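# Recover a fallen memory module and seat it fully

## Task

A memory module meant for the open server's empty slot has slipped down between two sockets. Retrieve it and insert it into the empty slot the only way round it fits. The task counts as done only when every slot has a module with both of its latches locked. Letting a module fall more than a few centimetres means failure.

## Robot and tools

Robot: two UR-type six-joint arms, left_arm and right_arm, each ending in a Robotiq 2F-85 two-finger gripper with a wrist camera. Measured bases in the scene frame: left_arm at (-0.020, +0.364, +0.016) m, right_arm at (-0.009, -0.363, +0.016) m, both nearly unrotated.

Frames. Scene frame: origin on the table top midway between the nominal bases, +z up, +x out over the table, left_arm on the +y side. Image left and right do not match these arm names. Reported hand poses, velocities and targets are in each arm's own base frame. Motion offsets are along the current Hand target's own axes: the fingers point along gripper +z, they open and close along y, and a camera block sits about 10 cm out toward +x. end_effector_position is the point between the closed pads; closed fingertips reach about 19 mm past it.

execute_actions(actions, cameras). actions is a list of actions. Each action is a table of up to 15 rows, one row per 1/30 s step; a short table repeats its last row to fill 15 steps. Every row is one flat list of 18 numbers in [-1, 1] covering both arms: left dx, dy, dz, rx, ry, rz, gripper position, force_limit, speed, then the same nine for the right. The six pose numbers are an offset (not a pose) from that arm's Hand target at the start of the action, along the Hand target's axes; every row counts from that same start, and a repeated offset in a later action moves further. Scale: 1.0 = 0.6 m or 180 degrees; rx, ry, rz form one rotation vector. All six at 0 holds the Hand target. Gripper numbers are absolute commands, not offsets: position +1 = open 85 mm, about -0.8 = pads touching, -1 = squeeze until blocked; force_limit -1..+1 sets grip strength; speed -1..+1 is roughly 20, 85 or 150 mm/s at -1, 0, +1. A 0 in a gripper slot is a real command, so resend the last numbers to leave a gripper alone. An empty actions list just returns state and all images. cameras: list of names (cam_head_left, cam_head_right, cam_high, cam_low, cam_left_wrist, cam_right_wrist), ["all"], or [] for none.

move(target, speed, blend, stop_force, zero, blocking, cameras). target is one 18-number row laid out as above, or a list of up to 15 such rows; every row is an offset from the Hand targets at the move's start, not from the previous row. Paths are straight and avoid nothing. speed: top speed in m/s, 0.002 to 3.6 (default 0.25), one value or one per target. blend: corner rounding in metres for a list. stop_force: 3 to 120 N, one value for both arms; an arm's path ends when its wrist sensor feels that much push against its motion. Use it slowly when approaching contact; leave it out when backing away from something the gripper presses on, and do not rely on it while the gripper rotates. zero (only with stop_force, default true) re-zeroes the sensor first. blocking=false returns early; not allowed with stop_force. The result adds a move: line: done, off_target, moving, held or fault, plus limits=paced or limits=held.

wait(seconds 0 to 10) lets time pass holding the last commands. stop brakes a running move. zoom_image(camera, region=[x0, y0, x1, y1]) magnifies pixels of that camera's latest image, region at most 504 by 504; images are 896x504. zero_wrist_force(arm) re-zeroes one arm's force sensor. read_manual returns licence text only. finished_scene(scene) ends the current scene, given by its number; it cannot be undone.

Results. Hand target is the last commanded pose after clipping; the gripper may rest a little short of it, and the next command re-requests it. Orientation commands are clipped to 32 degrees from the measured orientation each step. object_status: 0 moving, 1 blocked while opening, 2 blocked while closing (a grip), 3 reached the asked position or pads met. position_measured is in counts: 3 fully open, 78 about 60 mm, 130 about 40 mm, 180 about 20 mm, 230 pads together. Wrist force and torque are along the gripper's own axes; a third line gives the peak since the last report. Joint torques include the arm's own weight. MOTOR HOT warns of heating; OVER-TEMPERATURE FAULT brakes an arm for 30 to 60 s.

What to avoid. A net force near 150 N on an arm, or a wrist joint load near 26.6 N m, stops that arm for 10 s; the arms are stiff, so aiming even slightly past a firm contact can trigger this. Fast moves hit harder. Do not drop the module more than a few centimetres, release it while it moves, squeeze it hard while it still rests on something, or let anything leave the table. Keep the arms from bumping or gripping each other; a clearance check helps but does not guarantee it. Route paths around an arm's own base, not close past it. A loose object may occasionally be nudged by an outside push.

Each tool is called in YAML: its name, and indented under it one key for each argument.

## Session

execute_actions:
  actions: []

Scene clock: 0.00 s.
left_arm: end_effector_position=(+0.4940, +0.4546, +0.3751) position_measured=3 object_status=3 end_effector_quat_wxyz=(-0.252, +0.766, +0.190, +0.560) | right_arm: end_effector_position=(+0.5665, +0.5983, +0.3368) position_measured=3 object_status=3 end_effector_quat_wxyz=(-0.020, +0.795, -0.393, +0.461)
Joint positions: left_arm=[0.47 -1.413 2.072 -3.547 -1.381 -3.01] | right_arm=[4.384 -2.278 -0.836 -1.72 0.616 -0.919]
Joint velocities: within noise
Joint torques (N m): no reading
Wrist force (N): no reading
Wrist torque (N m): no reading
Wrist force, peak (N): no reading
Hand target: left_arm +0.4940, +0.4546, +0.3751; -0.252, +0.766, +0.190, +0.560 | right_arm +0.5665, +0.5983, +0.3368; -0.020, +0.795, -0.393, +0.461
Tool commands: left_gripper/position=+1.0 left_gripper/force_limit=+1.0 left_gripper/speed=+1.0 right_gripper/position=+1.0 right_gripper/force_limit=+1.0 right_gripper/speed=+1.0

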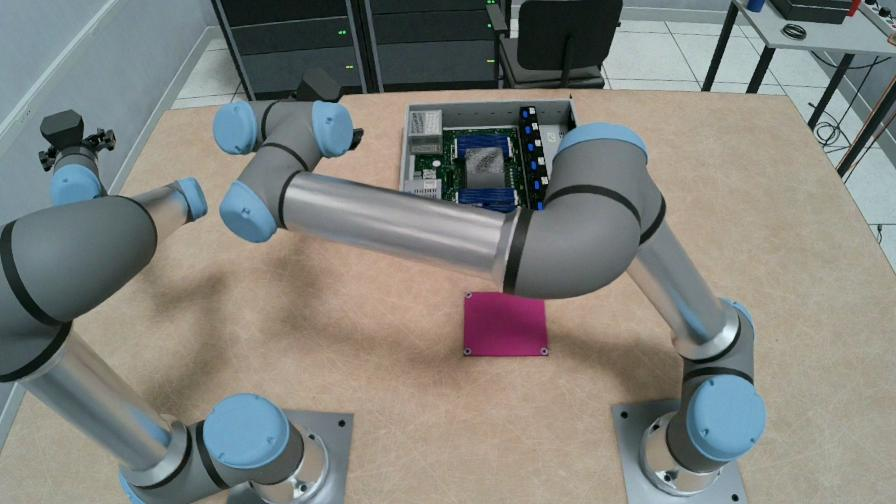

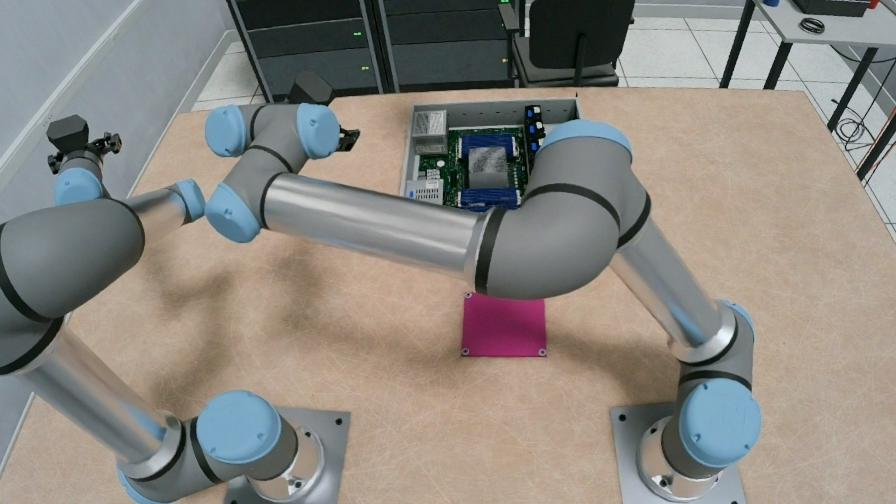

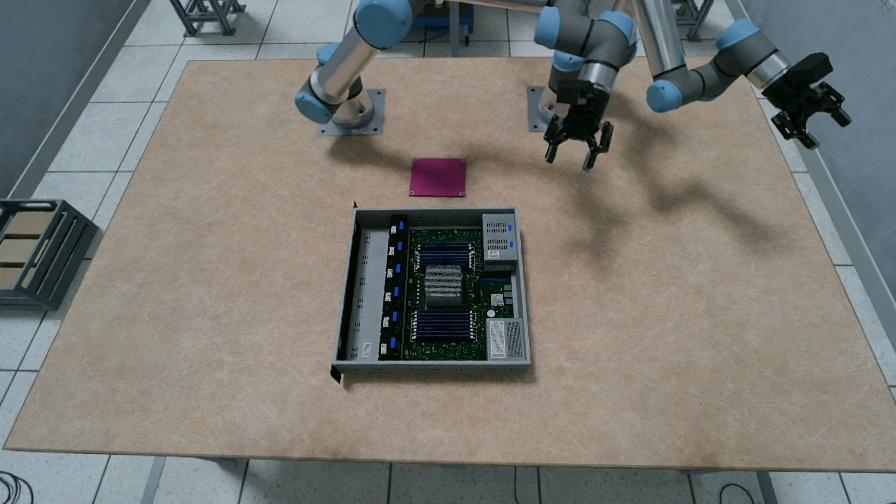

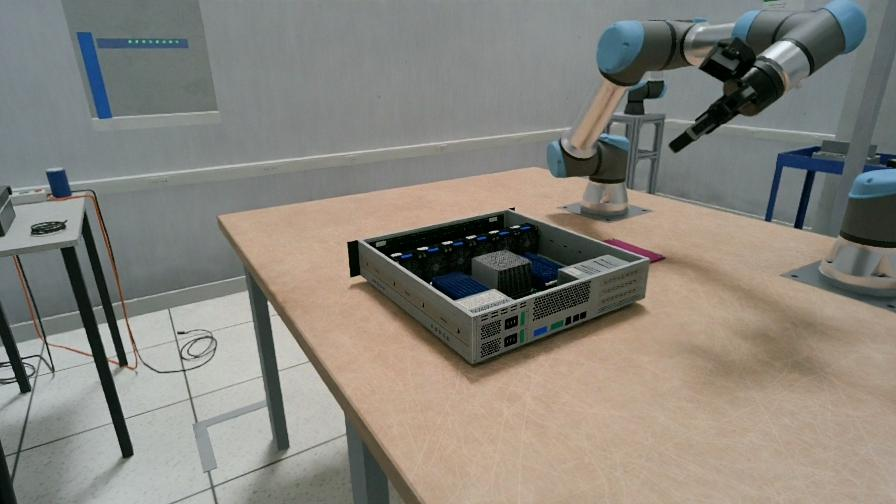

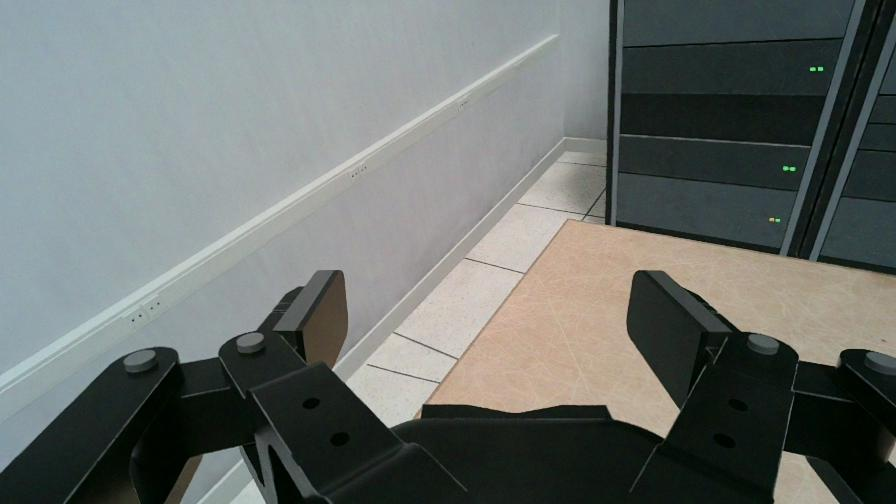

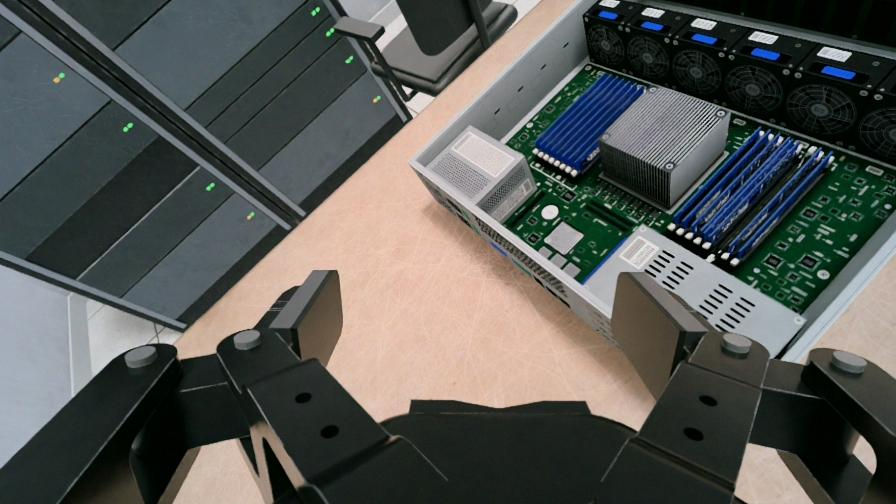

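zoom_image:
  camera: "cam_right_wrist"
  region: [640, 100, 860, 290]

zoom_image:
  camera: "cam_high"
  region: [330, 200, 540, 380]

Scaled by 2.291 from the camera's 896x504 image, which has a finer 1280x720 frame.

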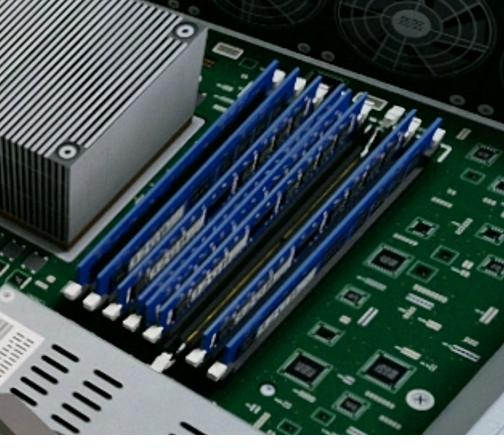

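Scaled by 2.400 from the camera's 896x504 image, which has a finer 1280x720 frame.

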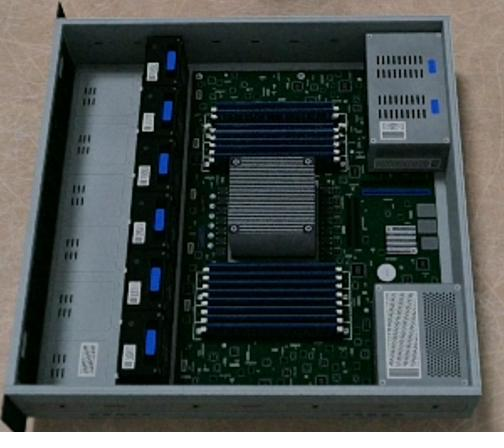

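move:
  target: [0,0,0,0,0,0,1,1,1, 0.2807,0.2838,0.2220,-0.2336,-0.2057,0.2031,1,1,1]
  speed: 0.4
  cameras: ["cam_right_wrist","cam_high","cam_head_left"]

Scene clock: 74.03 s.
left_arm: end_effector_position=(+0.4940, +0.4546, +0.3751) position_measured=3 object_status=3 end_effector_quat_wxyz=(-0.252, +0.766, +0.190, +0.560) | right_arm: end_effector_position=(+0.6081, +0.3285, +0.3142) position_measured=3 object_status=3 end_effector_quat_wxyz=(+0.000, +0.693, -0.721, +0.000)
Joint positions: left_arm=[0.47 -1.413 2.072 -3.547 -1.381 -3.01] | right_arm=[3.831 -2.026 -1.046 -1.639 1.57 -0.842]
Joint torques (N m): left_arm=[-1 -27.45 -19.48 -2.89 0.2 -0.14] | right_arm=[-9.97 53.94 17.66 0.48 1.18 -2.98]
Wrist force (N): left_arm=[0.1 -0.1 0.2] | right_arm=[0.1 -0.9 1.5]
Wrist torque (N m): left_arm=[-0.01 0.01 0.00] | right_arm=[-0.20 -0.09 0.03]
Wrist force, peak (N): left_arm=[0.3 0.1 -0.4] | right_arm=[1.8 -1.4 1.9]
Hand target: left_arm +0.4940, +0.4546, +0.3751; -0.252, +0.766, +0.190, +0.560 | right_arm +0.6081, +0.3284, +0.3142; +0.000, +0.693, -0.721, +0.000
Off the commanded pose: left_arm 0.000 m, 0 deg | right_arm 0.000 m, 0 deg.
move: done
Images, in order (width x height): cam_head_left 896x504, cam_high 896x504, cam_right_wrist 896x504.

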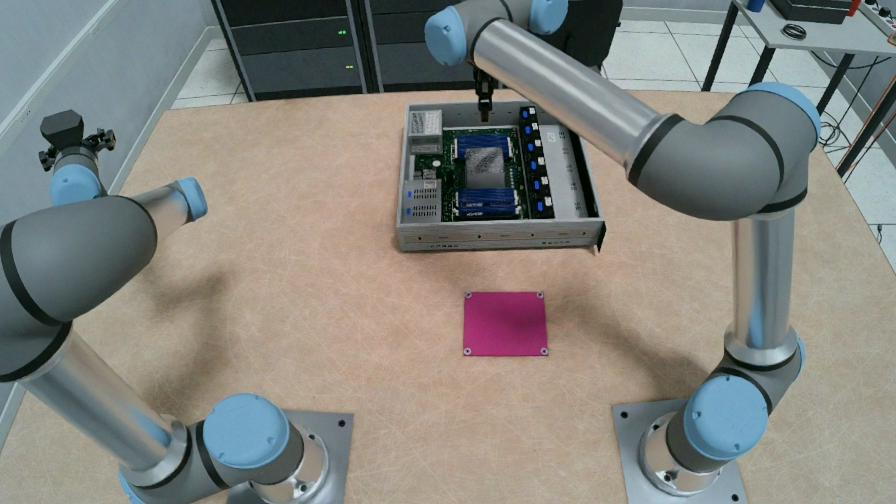

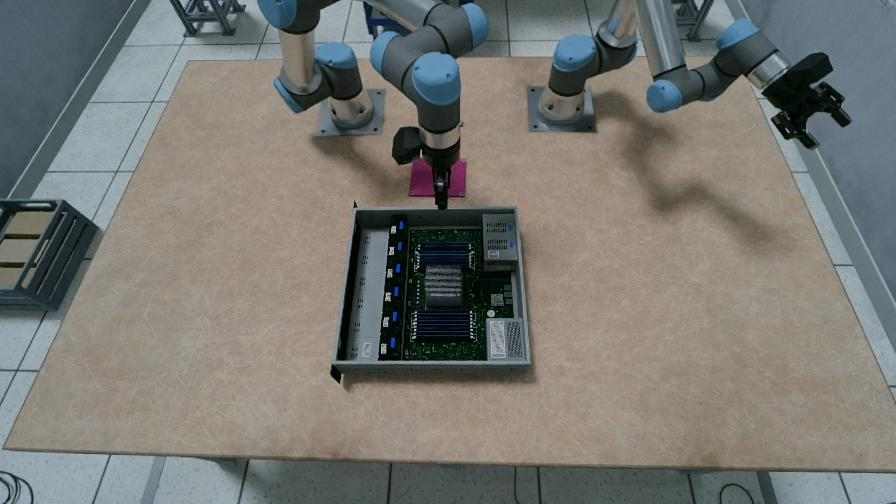

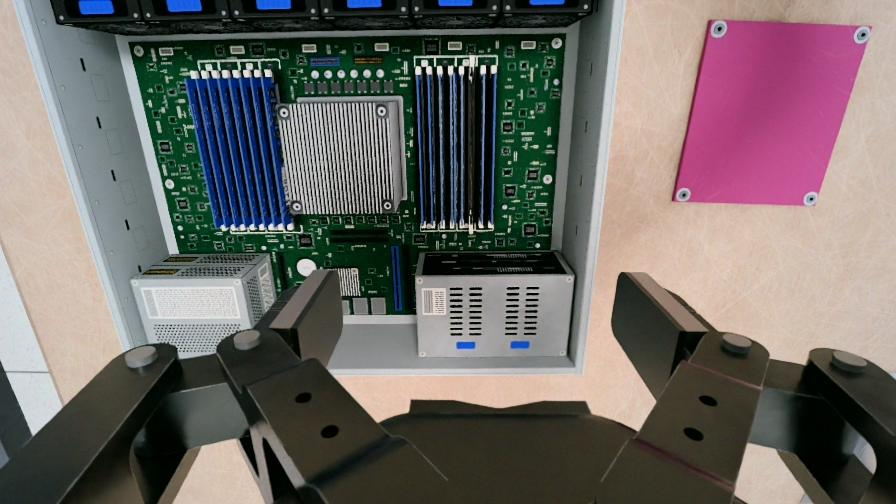

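zoom_image:
  camera: "cam_right_wrist"
  region: [390, 30, 530, 250]

zoom_image:
  camera: "cam_right_wrist"
  region: [400, 40, 510, 100]

zoom_image:
  camera: "cam_right_wrist"
  region: [400, 190, 510, 250]

Scaled by 2.291 from the camera's 896x504 image, which has a finer 1280x720 frame.

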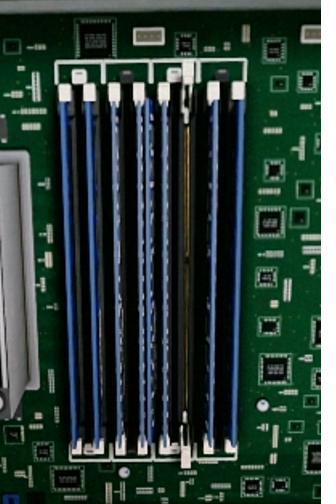

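Scaled by 4.582 from the camera's 896x504 image, which has a finer 1280x720 frame.

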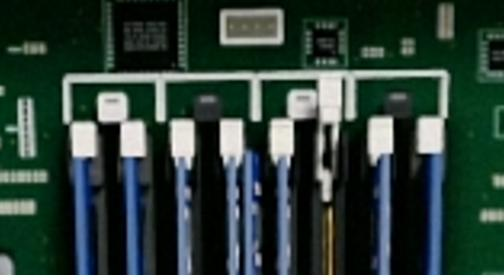

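Scaled by 4.582 from the camera's 896x504 image, which has a finer 1280x720 frame.

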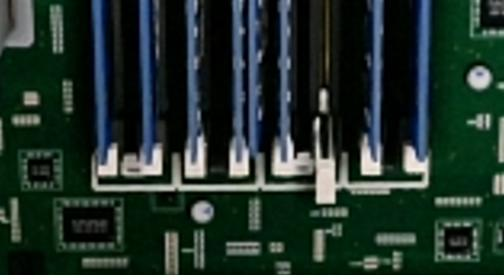

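move:
  target: [0,0,0,0,0,0,1,1,1, 0.0575,-0.0042,0.30,0,0,0,1,1,1]
  speed: 0.2
  cameras: ["cam_right_wrist","cam_low"]

zoom_image:
  camera: "cam_right_wrist"
  region: [370, 90, 540, 400]

Scene clock: 99.23 s.
left_arm: end_effector_position=(+0.4940, +0.4546, +0.3751) position_measured=3 object_status=3 end_effector_quat_wxyz=(-0.252, +0.766, +0.190, +0.560) | right_arm: end_effector_position=(+0.6093, +0.2938, +0.1343) position_measured=3 object_status=3 end_effector_quat_wxyz=(+0.000, +0.693, -0.721, +0.000)
Joint positions: left_arm=[0.47 -1.413 2.072 -3.547 -1.381 -3.01] | right_arm=[3.789 -2.06 -1.465 -1.188 1.57 -0.884]
Joint torques (N m): left_arm=[-1.2 -27.41 -20.03 -3.03 0.09 -0.16] | right_arm=[-9.28 39.27 14.61 5.13 -1.53 -2.9]
Wrist force (N): left_arm=[0.3 -0.1 0.2] | right_arm=[0.2 -1.0 1.8]
Wrist torque (N m): left_arm=[-0.01 -0.03 0.00] | right_arm=[-0.22 -0.09 0.02]
Wrist force, peak (N): left_arm=[-0.6 0.0 -0.2] | right_arm=[0.5 -1.0 3.3]
Hand target: left_arm +0.4940, +0.4546, +0.3751; -0.252, +0.766, +0.190, +0.560 | right_arm +0.6093, +0.2938, +0.1342; +0.000, +0.693, -0.721, +0.000
Off the commanded pose: left_arm 0.000 m, 0 deg | right_arm 0.000 m, 0 deg.
move: done
Images, in order (width x height): cam_low 896x504, cam_right_wrist 896x504.

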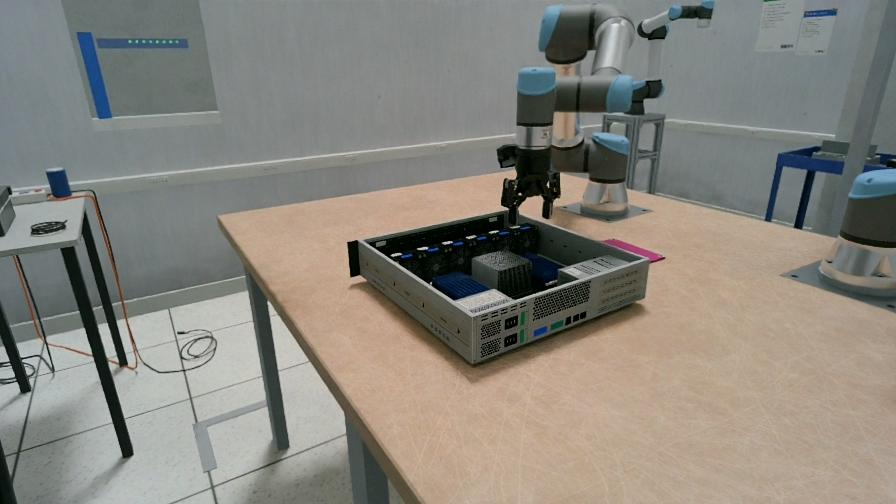

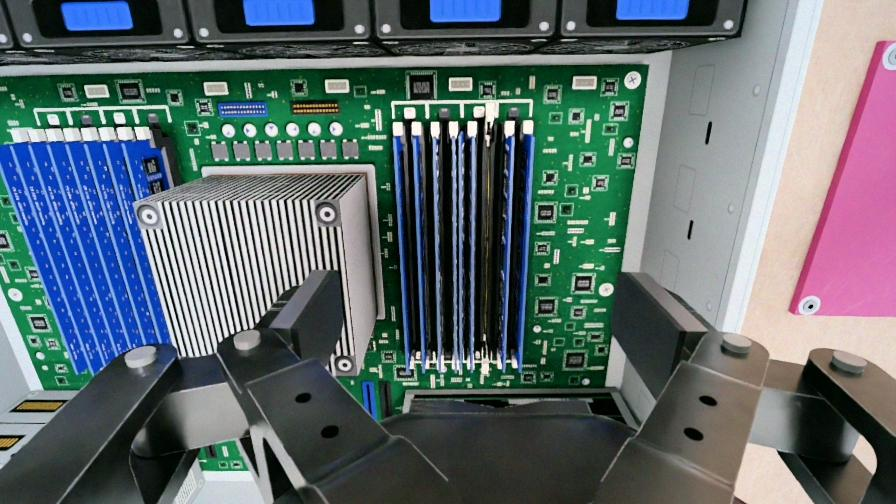

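Scaled by 1.626 from the camera's 896x504 image, which has a finer 1280x720 frame.

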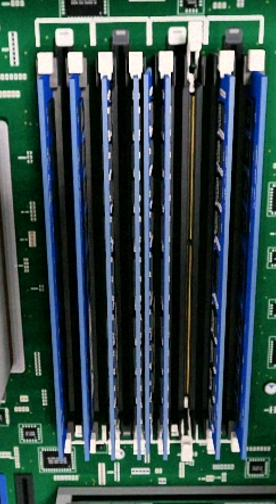

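zoom_image:
  camera: "cam_right_wrist"
  region: [385, 95, 545, 185]

zoom_image:
  camera: "cam_right_wrist"
  region: [385, 180, 545, 270]

zoom_image:
  camera: "cam_right_wrist"
  region: [385, 300, 545, 390]

Scaled by 3.150 from the camera's 896x504 image, which has a finer 1280x720 frame.

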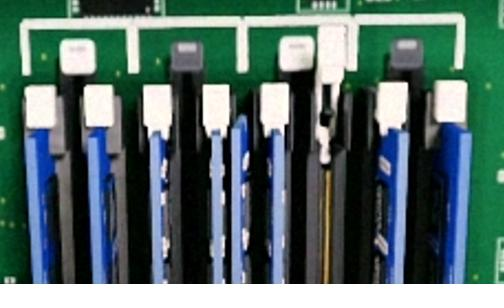

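Scaled by 3.150 from the camera's 896x504 image, which has a finer 1280x720 frame.

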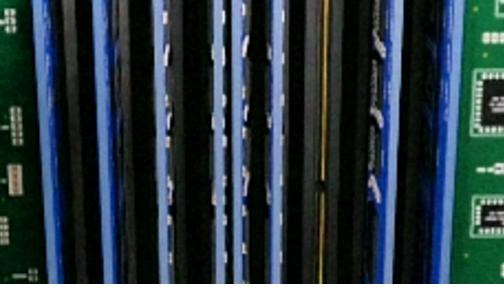

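Scaled by 3.150 from the camera's 896x504 image, which has a finer 1280x720 frame.

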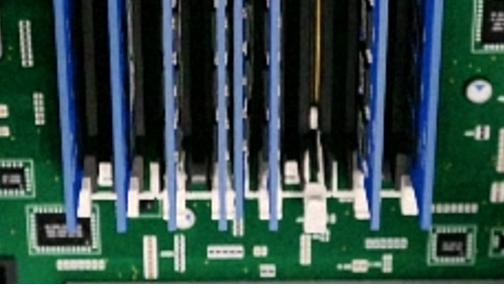

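move:
  target: [0,0,0,0,0,0,1,1,1, 0.1217,0.0117,0.0,0,-0.1667,0,1,1,1]
  speed: 0.25
  cameras: ["cam_right_wrist"]

zoom_image:
  camera: "cam_right_wrist"
  region: [360, 150, 560, 350]

Scene clock: 141.73 s.
left_arm: end_effector_position=(+0.4940, +0.4546, +0.3751) position_measured=3 object_status=3 end_effector_quat_wxyz=(-0.252, +0.766, +0.190, +0.560) | right_arm: end_effector_position=(+0.5995, +0.2212, +0.1342) position_measured=3 object_status=3 end_effector_quat_wxyz=(-0.187, +0.670, -0.696, -0.179)
Joint positions: left_arm=[0.47 -1.413 2.072 -3.547 -1.381 -3.01] | right_arm=[3.52 -1.969 -1.768 -0.744 2.045 -1.098]
Joint torques (N m): left_arm=[-1.95 -27.92 -19.45 -2.9 0.37 0.06] | right_arm=[-9.55 33.03 15.53 5.25 2.62 -2.69]
Wrist force (N): left_arm=[0.3 0.0 -0.1] | right_arm=[1.2 -1.0 2.2]
Wrist torque (N m): left_arm=[0.00 -0.02 0.00] | right_arm=[-0.23 -0.23 0.04]
Wrist force, peak (N): left_arm=[-0.2 0.6 -0.1] | right_arm=[1.7 -0.8 2.2]
Hand target: left_arm +0.4940, +0.4546, +0.3751; -0.252, +0.766, +0.190, +0.560 | right_arm +0.5995, +0.2211, +0.1342; -0.187, +0.670, -0.696, -0.179
Off the commanded pose: left_arm 0.000 m, 0 deg | right_arm 0.000 m, 0 deg.
move: done
Images, in order (width x height): cam_right_wrist 896x504.

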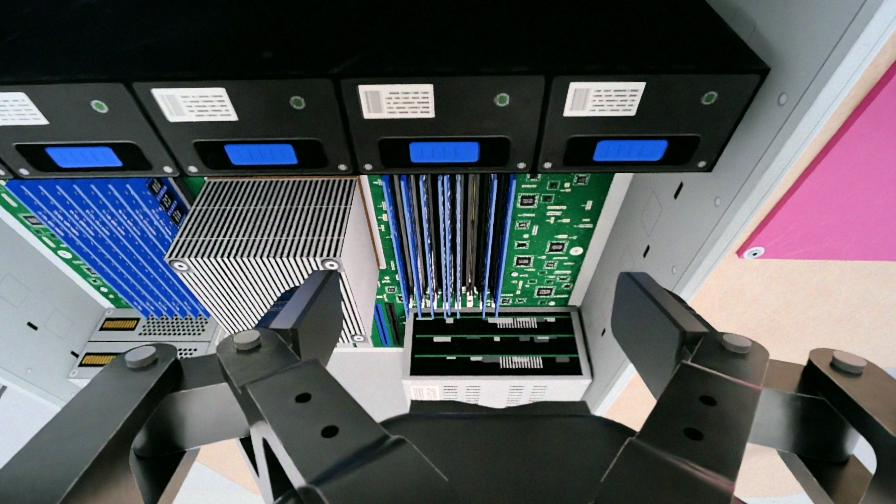

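Scaled by 2.520 from the camera's 896x504 image, which has a finer 1280x720 frame.

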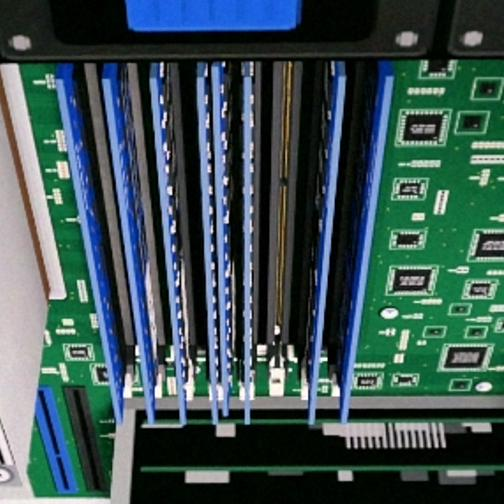

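zoom_image:
  camera: "cam_right_wrist"
  region: [375, 260, 515, 330]

zoom_image:
  camera: "cam_right_wrist"
  region: [375, 165, 515, 235]

Scaled by 3.600 from the camera's 896x504 image, which has a finer 1280x720 frame.

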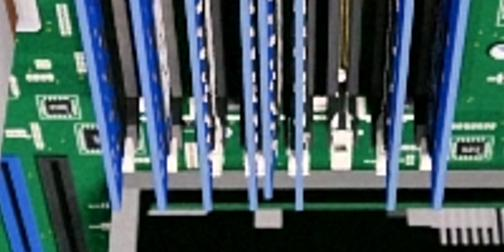

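Scaled by 3.600 from the camera's 896x504 image, which has a finer 1280x720 frame.

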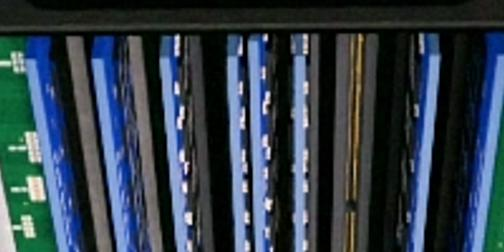

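move:
  target: [-0.1252,0.8185,-0.3097,-0.6664,0.0425,0.1733,-1,-1,-1, -0.1137,-0.0117,0.0464,0,0.1667,0,1,1,1]
  speed: 0.4
  cameras: ["cam_left_wrist","cam_high","cam_head_left"]

Scene clock: 306.73 s.
left_arm: end_effector_position=(+0.6110, -0.0506, +0.2636) position_measured=230 object_status=0 end_effector_quat_wxyz=(+0.402, +0.586, -0.573, +0.409) | right_arm: end_effector_position=(+0.6093, +0.2938, +0.1442) position_measured=3 object_status=3 end_effector_quat_wxyz=(+0.000, +0.693, -0.721, +0.000)
Joint positions: left_arm=[0.094 -1.148 1.622 -1.847 -2.785 -1.362] | right_arm=[3.789 -2.051 -1.451 -1.21 1.57 -0.884]
Joint torques (N m): left_arm=[-9.5 -29.86 -33.63 -0.47 -0.54 1.5] | right_arm=[8.69 38.86 30.2 0.52 -1.56 2.69]
Wrist force (N): left_arm=[0.1 0.0 -0.2] | right_arm=[0.0 -1.1 1.7]
Wrist torque (N m): left_arm=[-0.04 -0.03 -0.04] | right_arm=[-0.22 -0.06 -0.13]
Wrist force, peak (N): left_arm=[0.3 -0.8 1.3] | right_arm=[2.0 -0.8 2.2]
Hand target: left_arm +0.6110, -0.0506, +0.2636; +0.402, +0.586, -0.573, +0.409 | right_arm +0.6093, +0.2938, +0.1442; +0.000, +0.693, -0.721, +0.000
Off the commanded pose: left_arm 0.000 m, 0 deg | right_arm 0.000 m, 0 deg.
move: done
Images, in order (width x height): cam_head_left 896x504, cam_high 896x504, cam_left_wrist 896x504.

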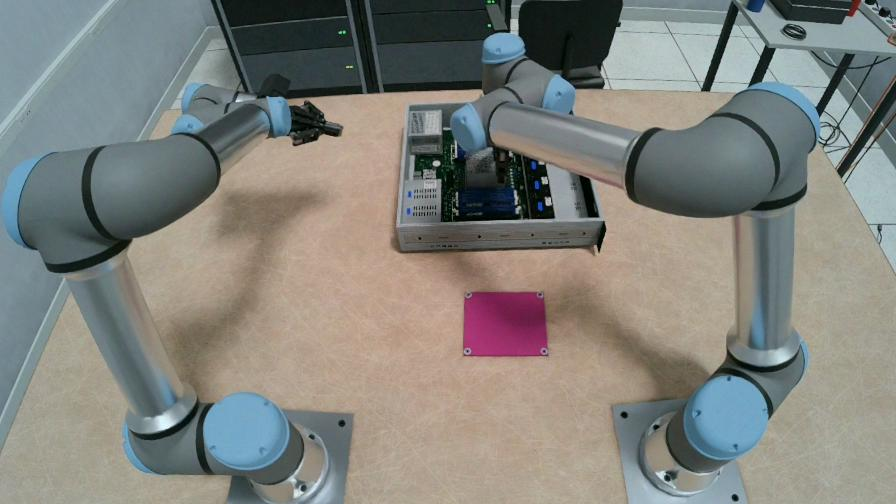

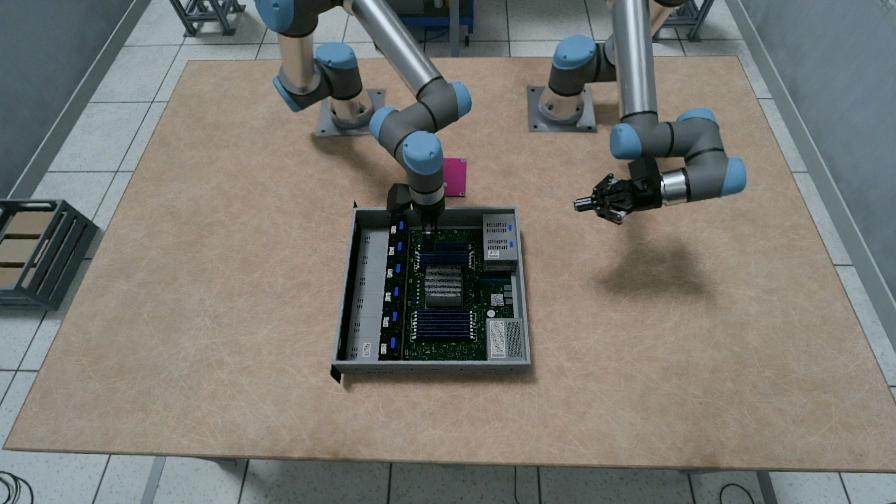

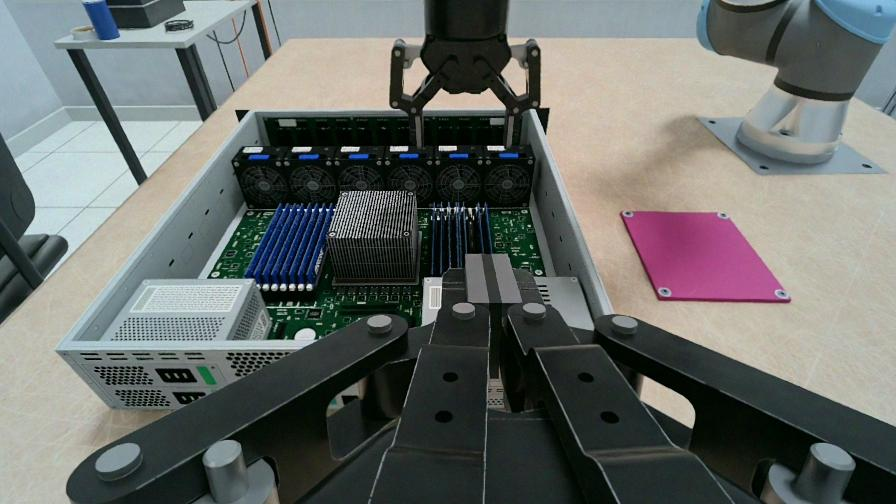

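move:
  target: [-0.1207,0.015,0.3508,0,0,0,1,-1,-1, 0,0,0,0,0,0,1,1,1]
  speed: 0.25
  cameras: ["cam_left_wrist","cam_right_wrist","cam_high"]

zoom_image:
  camera: "cam_left_wrist"
  region: [370, 150, 550, 310]

Scene clock: 327.57 s.
left_arm: end_effector_position=(+0.6055, -0.2238, +0.1236) position_measured=3 object_status=0 end_effector_quat_wxyz=(+0.402, +0.586, -0.573, +0.409) | right_arm: end_effector_position=(+0.6093, +0.2938, +0.1442) position_measured=3 object_status=3 end_effector_quat_wxyz=(+0.000, +0.693, -0.721, +0.000)
Joint positions: left_arm=[-0.194 -0.859 1.828 -3.07 -2.734 -2.141] | right_arm=[3.789 -2.051 -1.451 -1.21 1.57 -0.884]
Joint torques (N m): left_arm=[-11.09 -35.1 -3.64 -5.45 -0.54 -1.55] | right_arm=[8.68 38.66 30.07 0.48 -1.47 2.6]
Wrist force (N): left_arm=[-0.1 -0.6 0.3] | right_arm=[0.2 -1.0 1.7]
Wrist torque (N m): left_arm=[-0.11 0.03 0.11] | right_arm=[-0.21 -0.09 -0.13]
Wrist force, peak (N): left_arm=[0.7 -0.1 -1.6] | right_arm=[0.2 -1.1 2.1]
Hand target: left_arm +0.6055, -0.2238, +0.1236; +0.402, +0.586, -0.573, +0.409 | right_arm +0.6093, +0.2938, +0.1442; +0.000, +0.693, -0.721, +0.000
Off the commanded pose: left_arm 0.000 m, 0 deg | right_arm 0.000 m, 0 deg.
move: done
Images, in order (width x height): cam_high 896x504, cam_left_wrist 896x504, cam_right_wrist 896x504.

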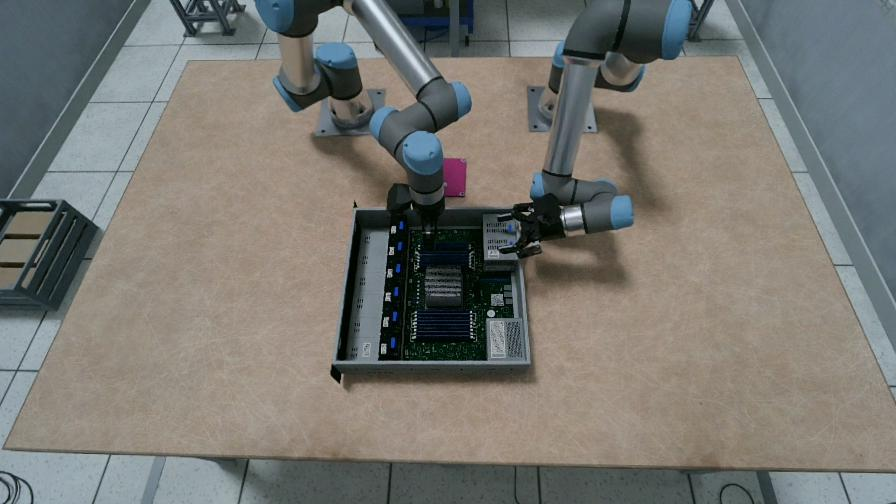

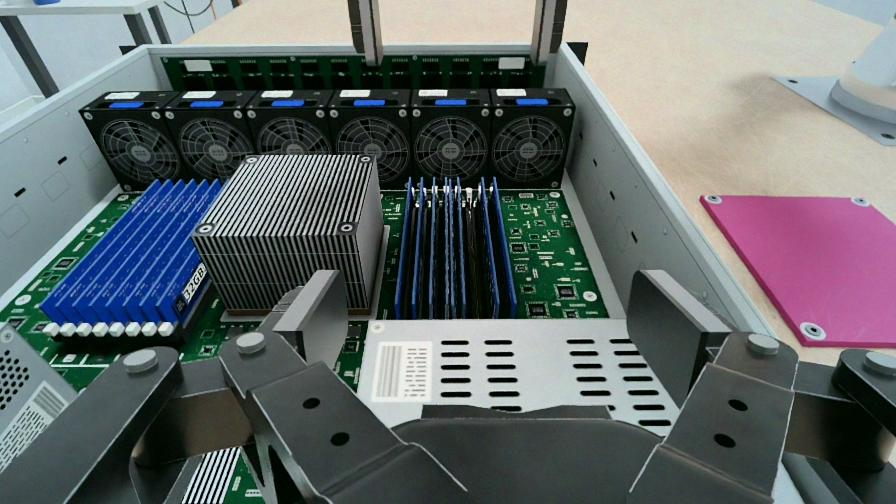

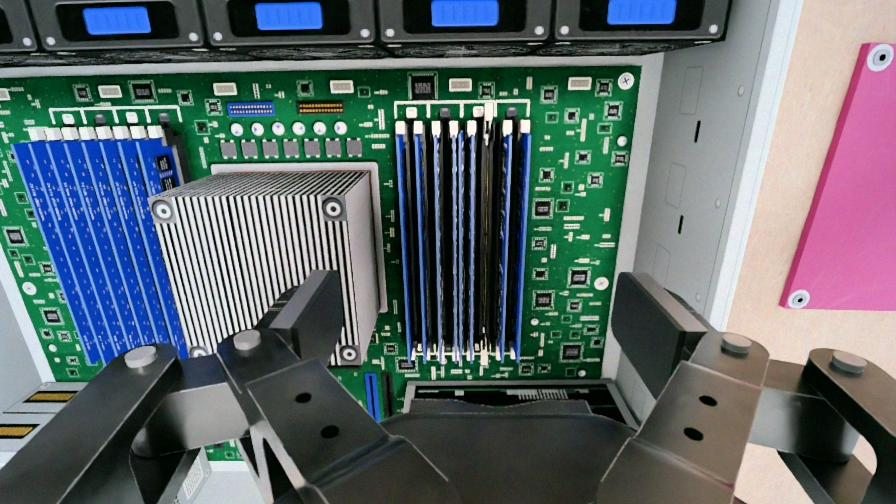

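Scaled by 2.800 from the camera's 896x504 image, which has a finer 1280x720 frame.

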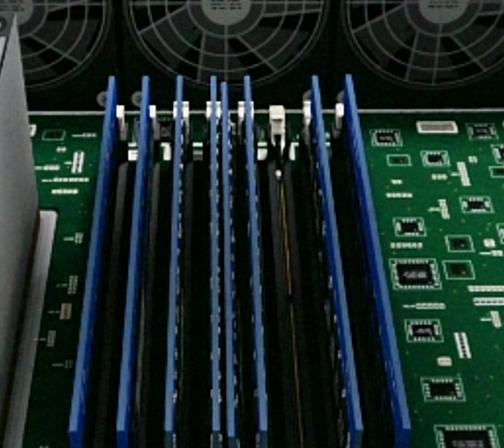

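zoom_image:
  camera: "cam_left_wrist"
  region: [400, 165, 500, 235]

zoom_image:
  camera: "cam_left_wrist"
  region: [390, 260, 520, 325]

Scaled by 5.040 from the camera's 896x504 image, which has a finer 1280x720 frame.

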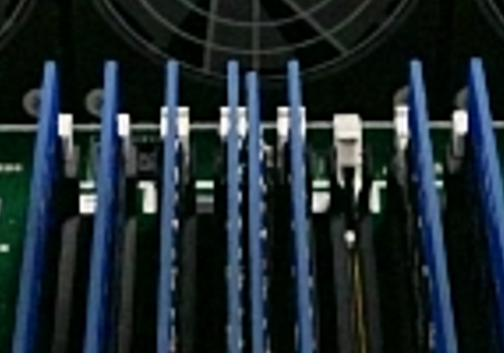

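Scaled by 3.877 from the camera's 896x504 image, which has a finer 1280x720 frame.

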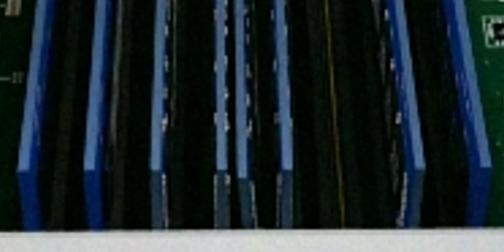

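move:
  target: [0,0,0,0,0,0,1,-1,-1, -0.0167,0.0117,0.125,0,0,0,-1,-1,0]
  speed: 0.15
  cameras: ["cam_left_wrist","cam_right_wrist"]

zoom_image:
  camera: "cam_right_wrist"
  region: [370, 30, 530, 130]

Scene clock: 395.07 s.
left_arm: end_effector_position=(+0.6055, -0.2238, +0.1236) position_measured=3 object_status=3 end_effector_quat_wxyz=(+0.402, +0.586, -0.573, +0.409) | right_arm: end_effector_position=(+0.6027, +0.3041, +0.0692) position_measured=232 object_status=3 end_effector_quat_wxyz=(+0.000, +0.693, -0.721, +0.000)
Joint positions: left_arm=[-0.194 -0.859 1.828 -3.07 -2.734 -2.141] | right_arm=[3.808 -2.124 -1.546 -1.041 1.57 -0.866]
Joint torques (N m): left_arm=[-10.78 -35 -3.14 -5.5 -0.47 -1.59] | right_arm=[8.45 40.33 14.41 4.86 -1.41 2.74]
Wrist force (N): left_arm=[0.2 -0.2 0.1] | right_arm=[0.0 -0.8 1.8]
Wrist torque (N m): left_arm=[-0.05 -0.03 0.11] | right_arm=[-0.18 -0.07 -0.14]
Wrist force, peak (N): left_arm=[0.0 -0.9 -0.1] | right_arm=[0.0 -0.9 3.0]
Hand target: left_arm +0.6055, -0.2238, +0.1236; +0.402, +0.586, -0.573, +0.409 | right_arm +0.6027, +0.3041, +0.0692; +0.000, +0.693, -0.721, +0.000
Off the commanded pose: left_arm 0.000 m, 0 deg | right_arm 0.000 m, 0 deg.
move: done
Images, in order (width x height): cam_left_wrist 896x504, cam_right_wrist 896x504.

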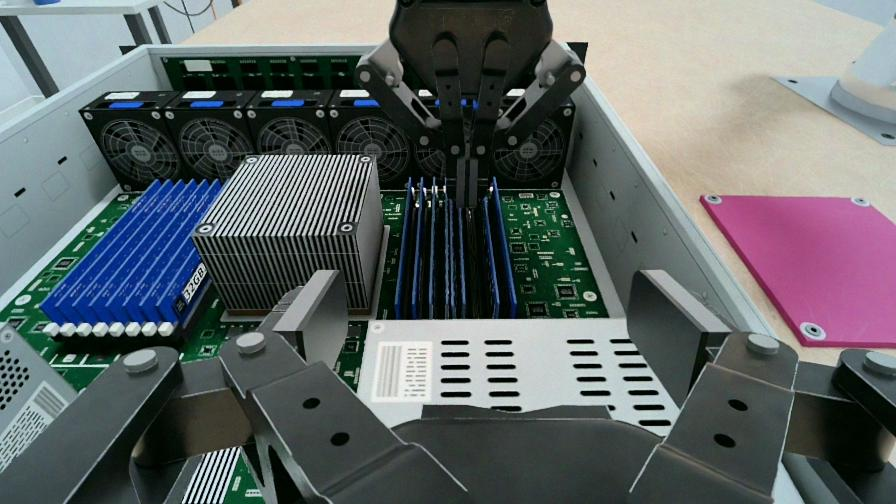

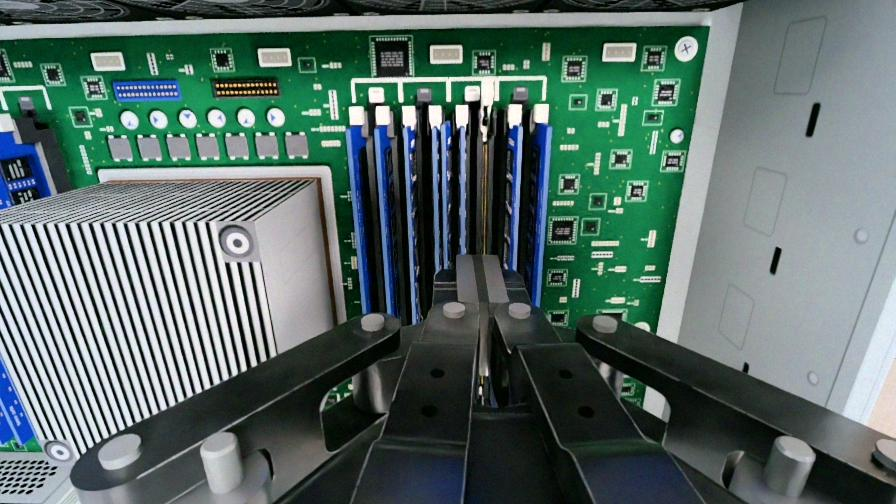

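Scaled by 3.150 from the camera's 896x504 image, which has a finer 1280x720 frame.

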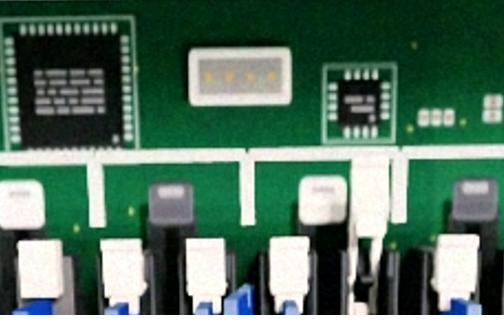

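zoom_image:
  camera: "cam_right_wrist"
  region: [420, 70, 500, 140]

zoom_image:
  camera: "cam_right_wrist"
  region: [420, 140, 500, 250]

zoom_image:
  camera: "cam_left_wrist"
  region: [420, 165, 500, 215]

Scaled by 6.300 from the camera's 896x504 image, which has a finer 1280x720 frame.

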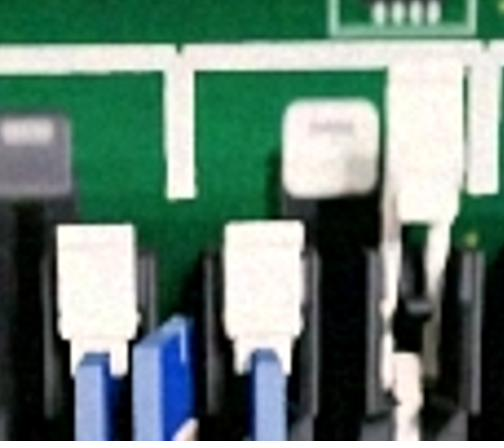

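Scaled by 4.582 from the camera's 896x504 image, which has a finer 1280x720 frame.

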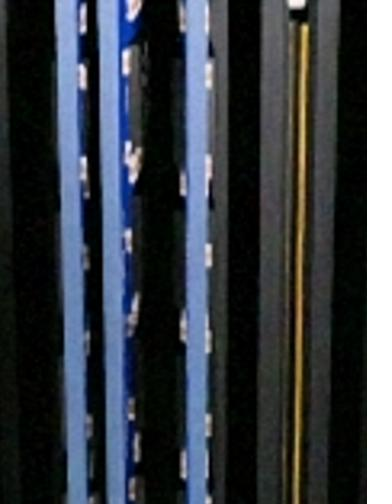

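Scaled by 6.300 from the camera's 896x504 image, which has a finer 1280x720 frame.

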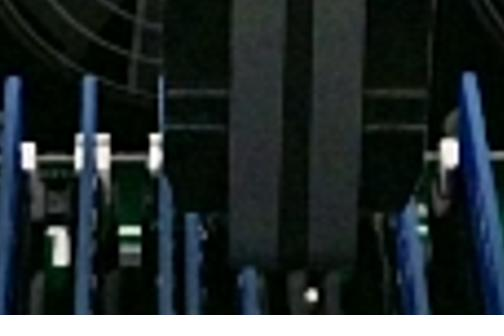

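move:
  target: [0,0,-0.2,0,0,0,1,-1,-1, 0,0,0,0,0,0,-1,-1,0]
  speed: 0.25

move:
  target: [0,0,0,0,0,0,1,-1,-1, -0.2,0,0,0,0,0,-1,-1,0]
  speed: 0.15
  cameras: ["cam_left_wrist","cam_right_wrist"]

zoom_image:
  camera: "cam_right_wrist"
  region: [360, 60, 540, 220]

Scene clock: 443.93 s.
left_arm: end_effector_position=(+0.6031, -0.1111, +0.1647) position_measured=3 object_status=3 end_effector_quat_wxyz=(+0.402, +0.586, -0.573, +0.410) | right_arm: end_effector_position=(+0.6027, +0.3041, +0.0692) position_measured=232 object_status=3 end_effector_quat_wxyz=(+0.000, +0.693, -0.721, +0.000)
Joint positions: left_arm=[-0.005 -1.02 1.812 -2.434 -2.792 -1.648] | right_arm=[3.808 -2.124 -1.546 -1.041 1.57 -0.866]
Joint torques (N m): left_arm=[7.67 -54.88 -29.32 -0.61 -0.74 1.6] | right_arm=[8.42 39.91 14.13 4.94 -1.61 2.62]
Wrist force (N): left_arm=[0.3 -0.3 0.3] | right_arm=[0.1 -0.9 1.6]
Wrist torque (N m): left_arm=[-0.05 -0.01 -0.05] | right_arm=[-0.19 -0.09 -0.12]
Wrist force, peak (N): left_arm=[0.3 -0.5 -1.6] | right_arm=[0.2 -1.1 1.9]
Hand target: left_arm +0.6031, -0.1110, +0.1647; +0.402, +0.586, -0.573, +0.409 | right_arm +0.6027, +0.3041, +0.0692; +0.000, +0.693, -0.721, +0.000
Off the commanded pose: left_arm 0.000 m, 0 deg | right_arm 0.000 m, 0 deg.
move: done

Scene clock: 445.47 s.
left_arm: end_effector_position=(+0.6031, -0.1111, +0.1647) position_measured=3 object_status=3 end_effector_quat_wxyz=(+0.402, +0.586, -0.573, +0.410) | right_arm: end_effector_position=(+0.6060, +0.4175, +0.0672) position_measured=232 object_status=3 end_effector_quat_wxyz=(+0.010, +0.693, -0.721, +0.007)
Joint positions: left_arm=[-0.005 -1.02 1.812 -2.434 -2.792 -1.648] | right_arm=[3.932 -2.265 -1.305 -1.164 1.557 -0.741]
Joint torques (N m): left_arm=[7.8 -54.26 -29.7 -0.73 -0.8 1.58] | right_arm=[49 35.97 41.24 12.67 9.43 2.92]
Wrist force (N): left_arm=[-0.2 -0.4 -0.1] | right_arm=[76.6 1.7 -16.2]
Wrist torque (N m): left_arm=[-0.06 0.03 -0.05] | right_arm=[-0.26 -1.14 -0.38]
Wrist force, peak (N): left_arm=[0.1 -0.6 -0.3] | right_arm=[76.6 1.7 -16.2]
Hand target: left_arm +0.6031, -0.1111, +0.1647; +0.402, +0.586, -0.573, +0.410 | right_arm +0.6074, +0.4240, +0.0692; +0.000, +0.693, -0.721, +0.000
Off the commanded pose: left_arm 0.000 m, 0 deg | right_arm 0.007 m, 1 deg.
move: off_target (right_arm)
Images, in order (width x height): cam_left_wrist 896x504, cam_right_wrist 896x504.

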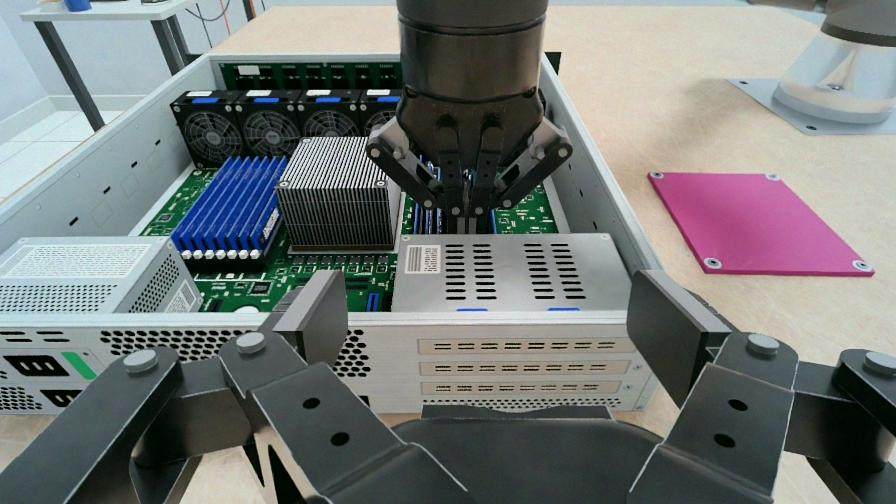

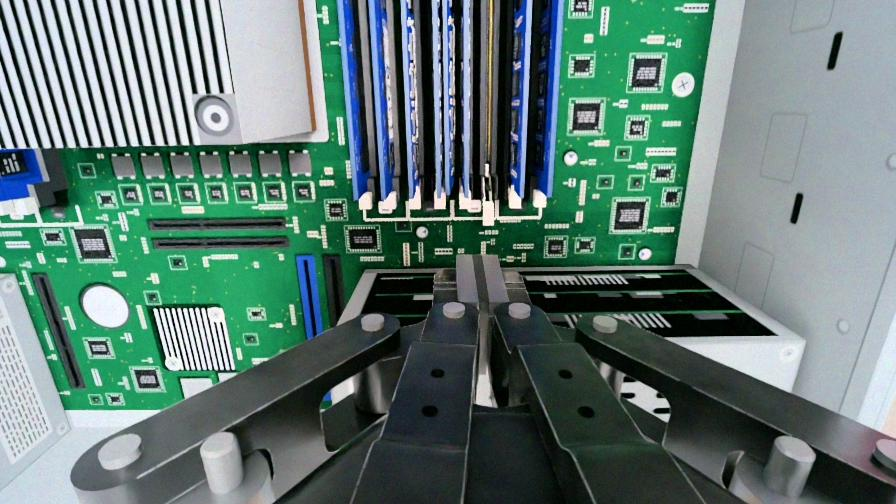

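Scaled by 2.800 from the camera's 896x504 image, which has a finer 1280x720 frame.

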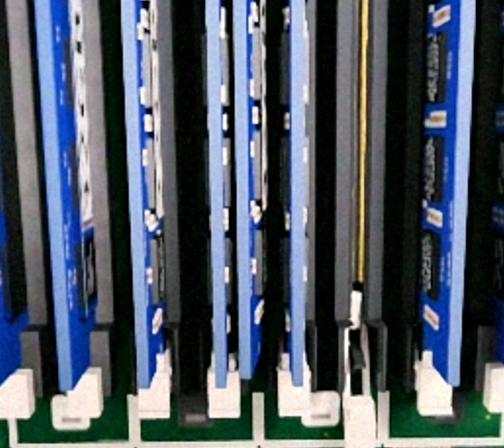

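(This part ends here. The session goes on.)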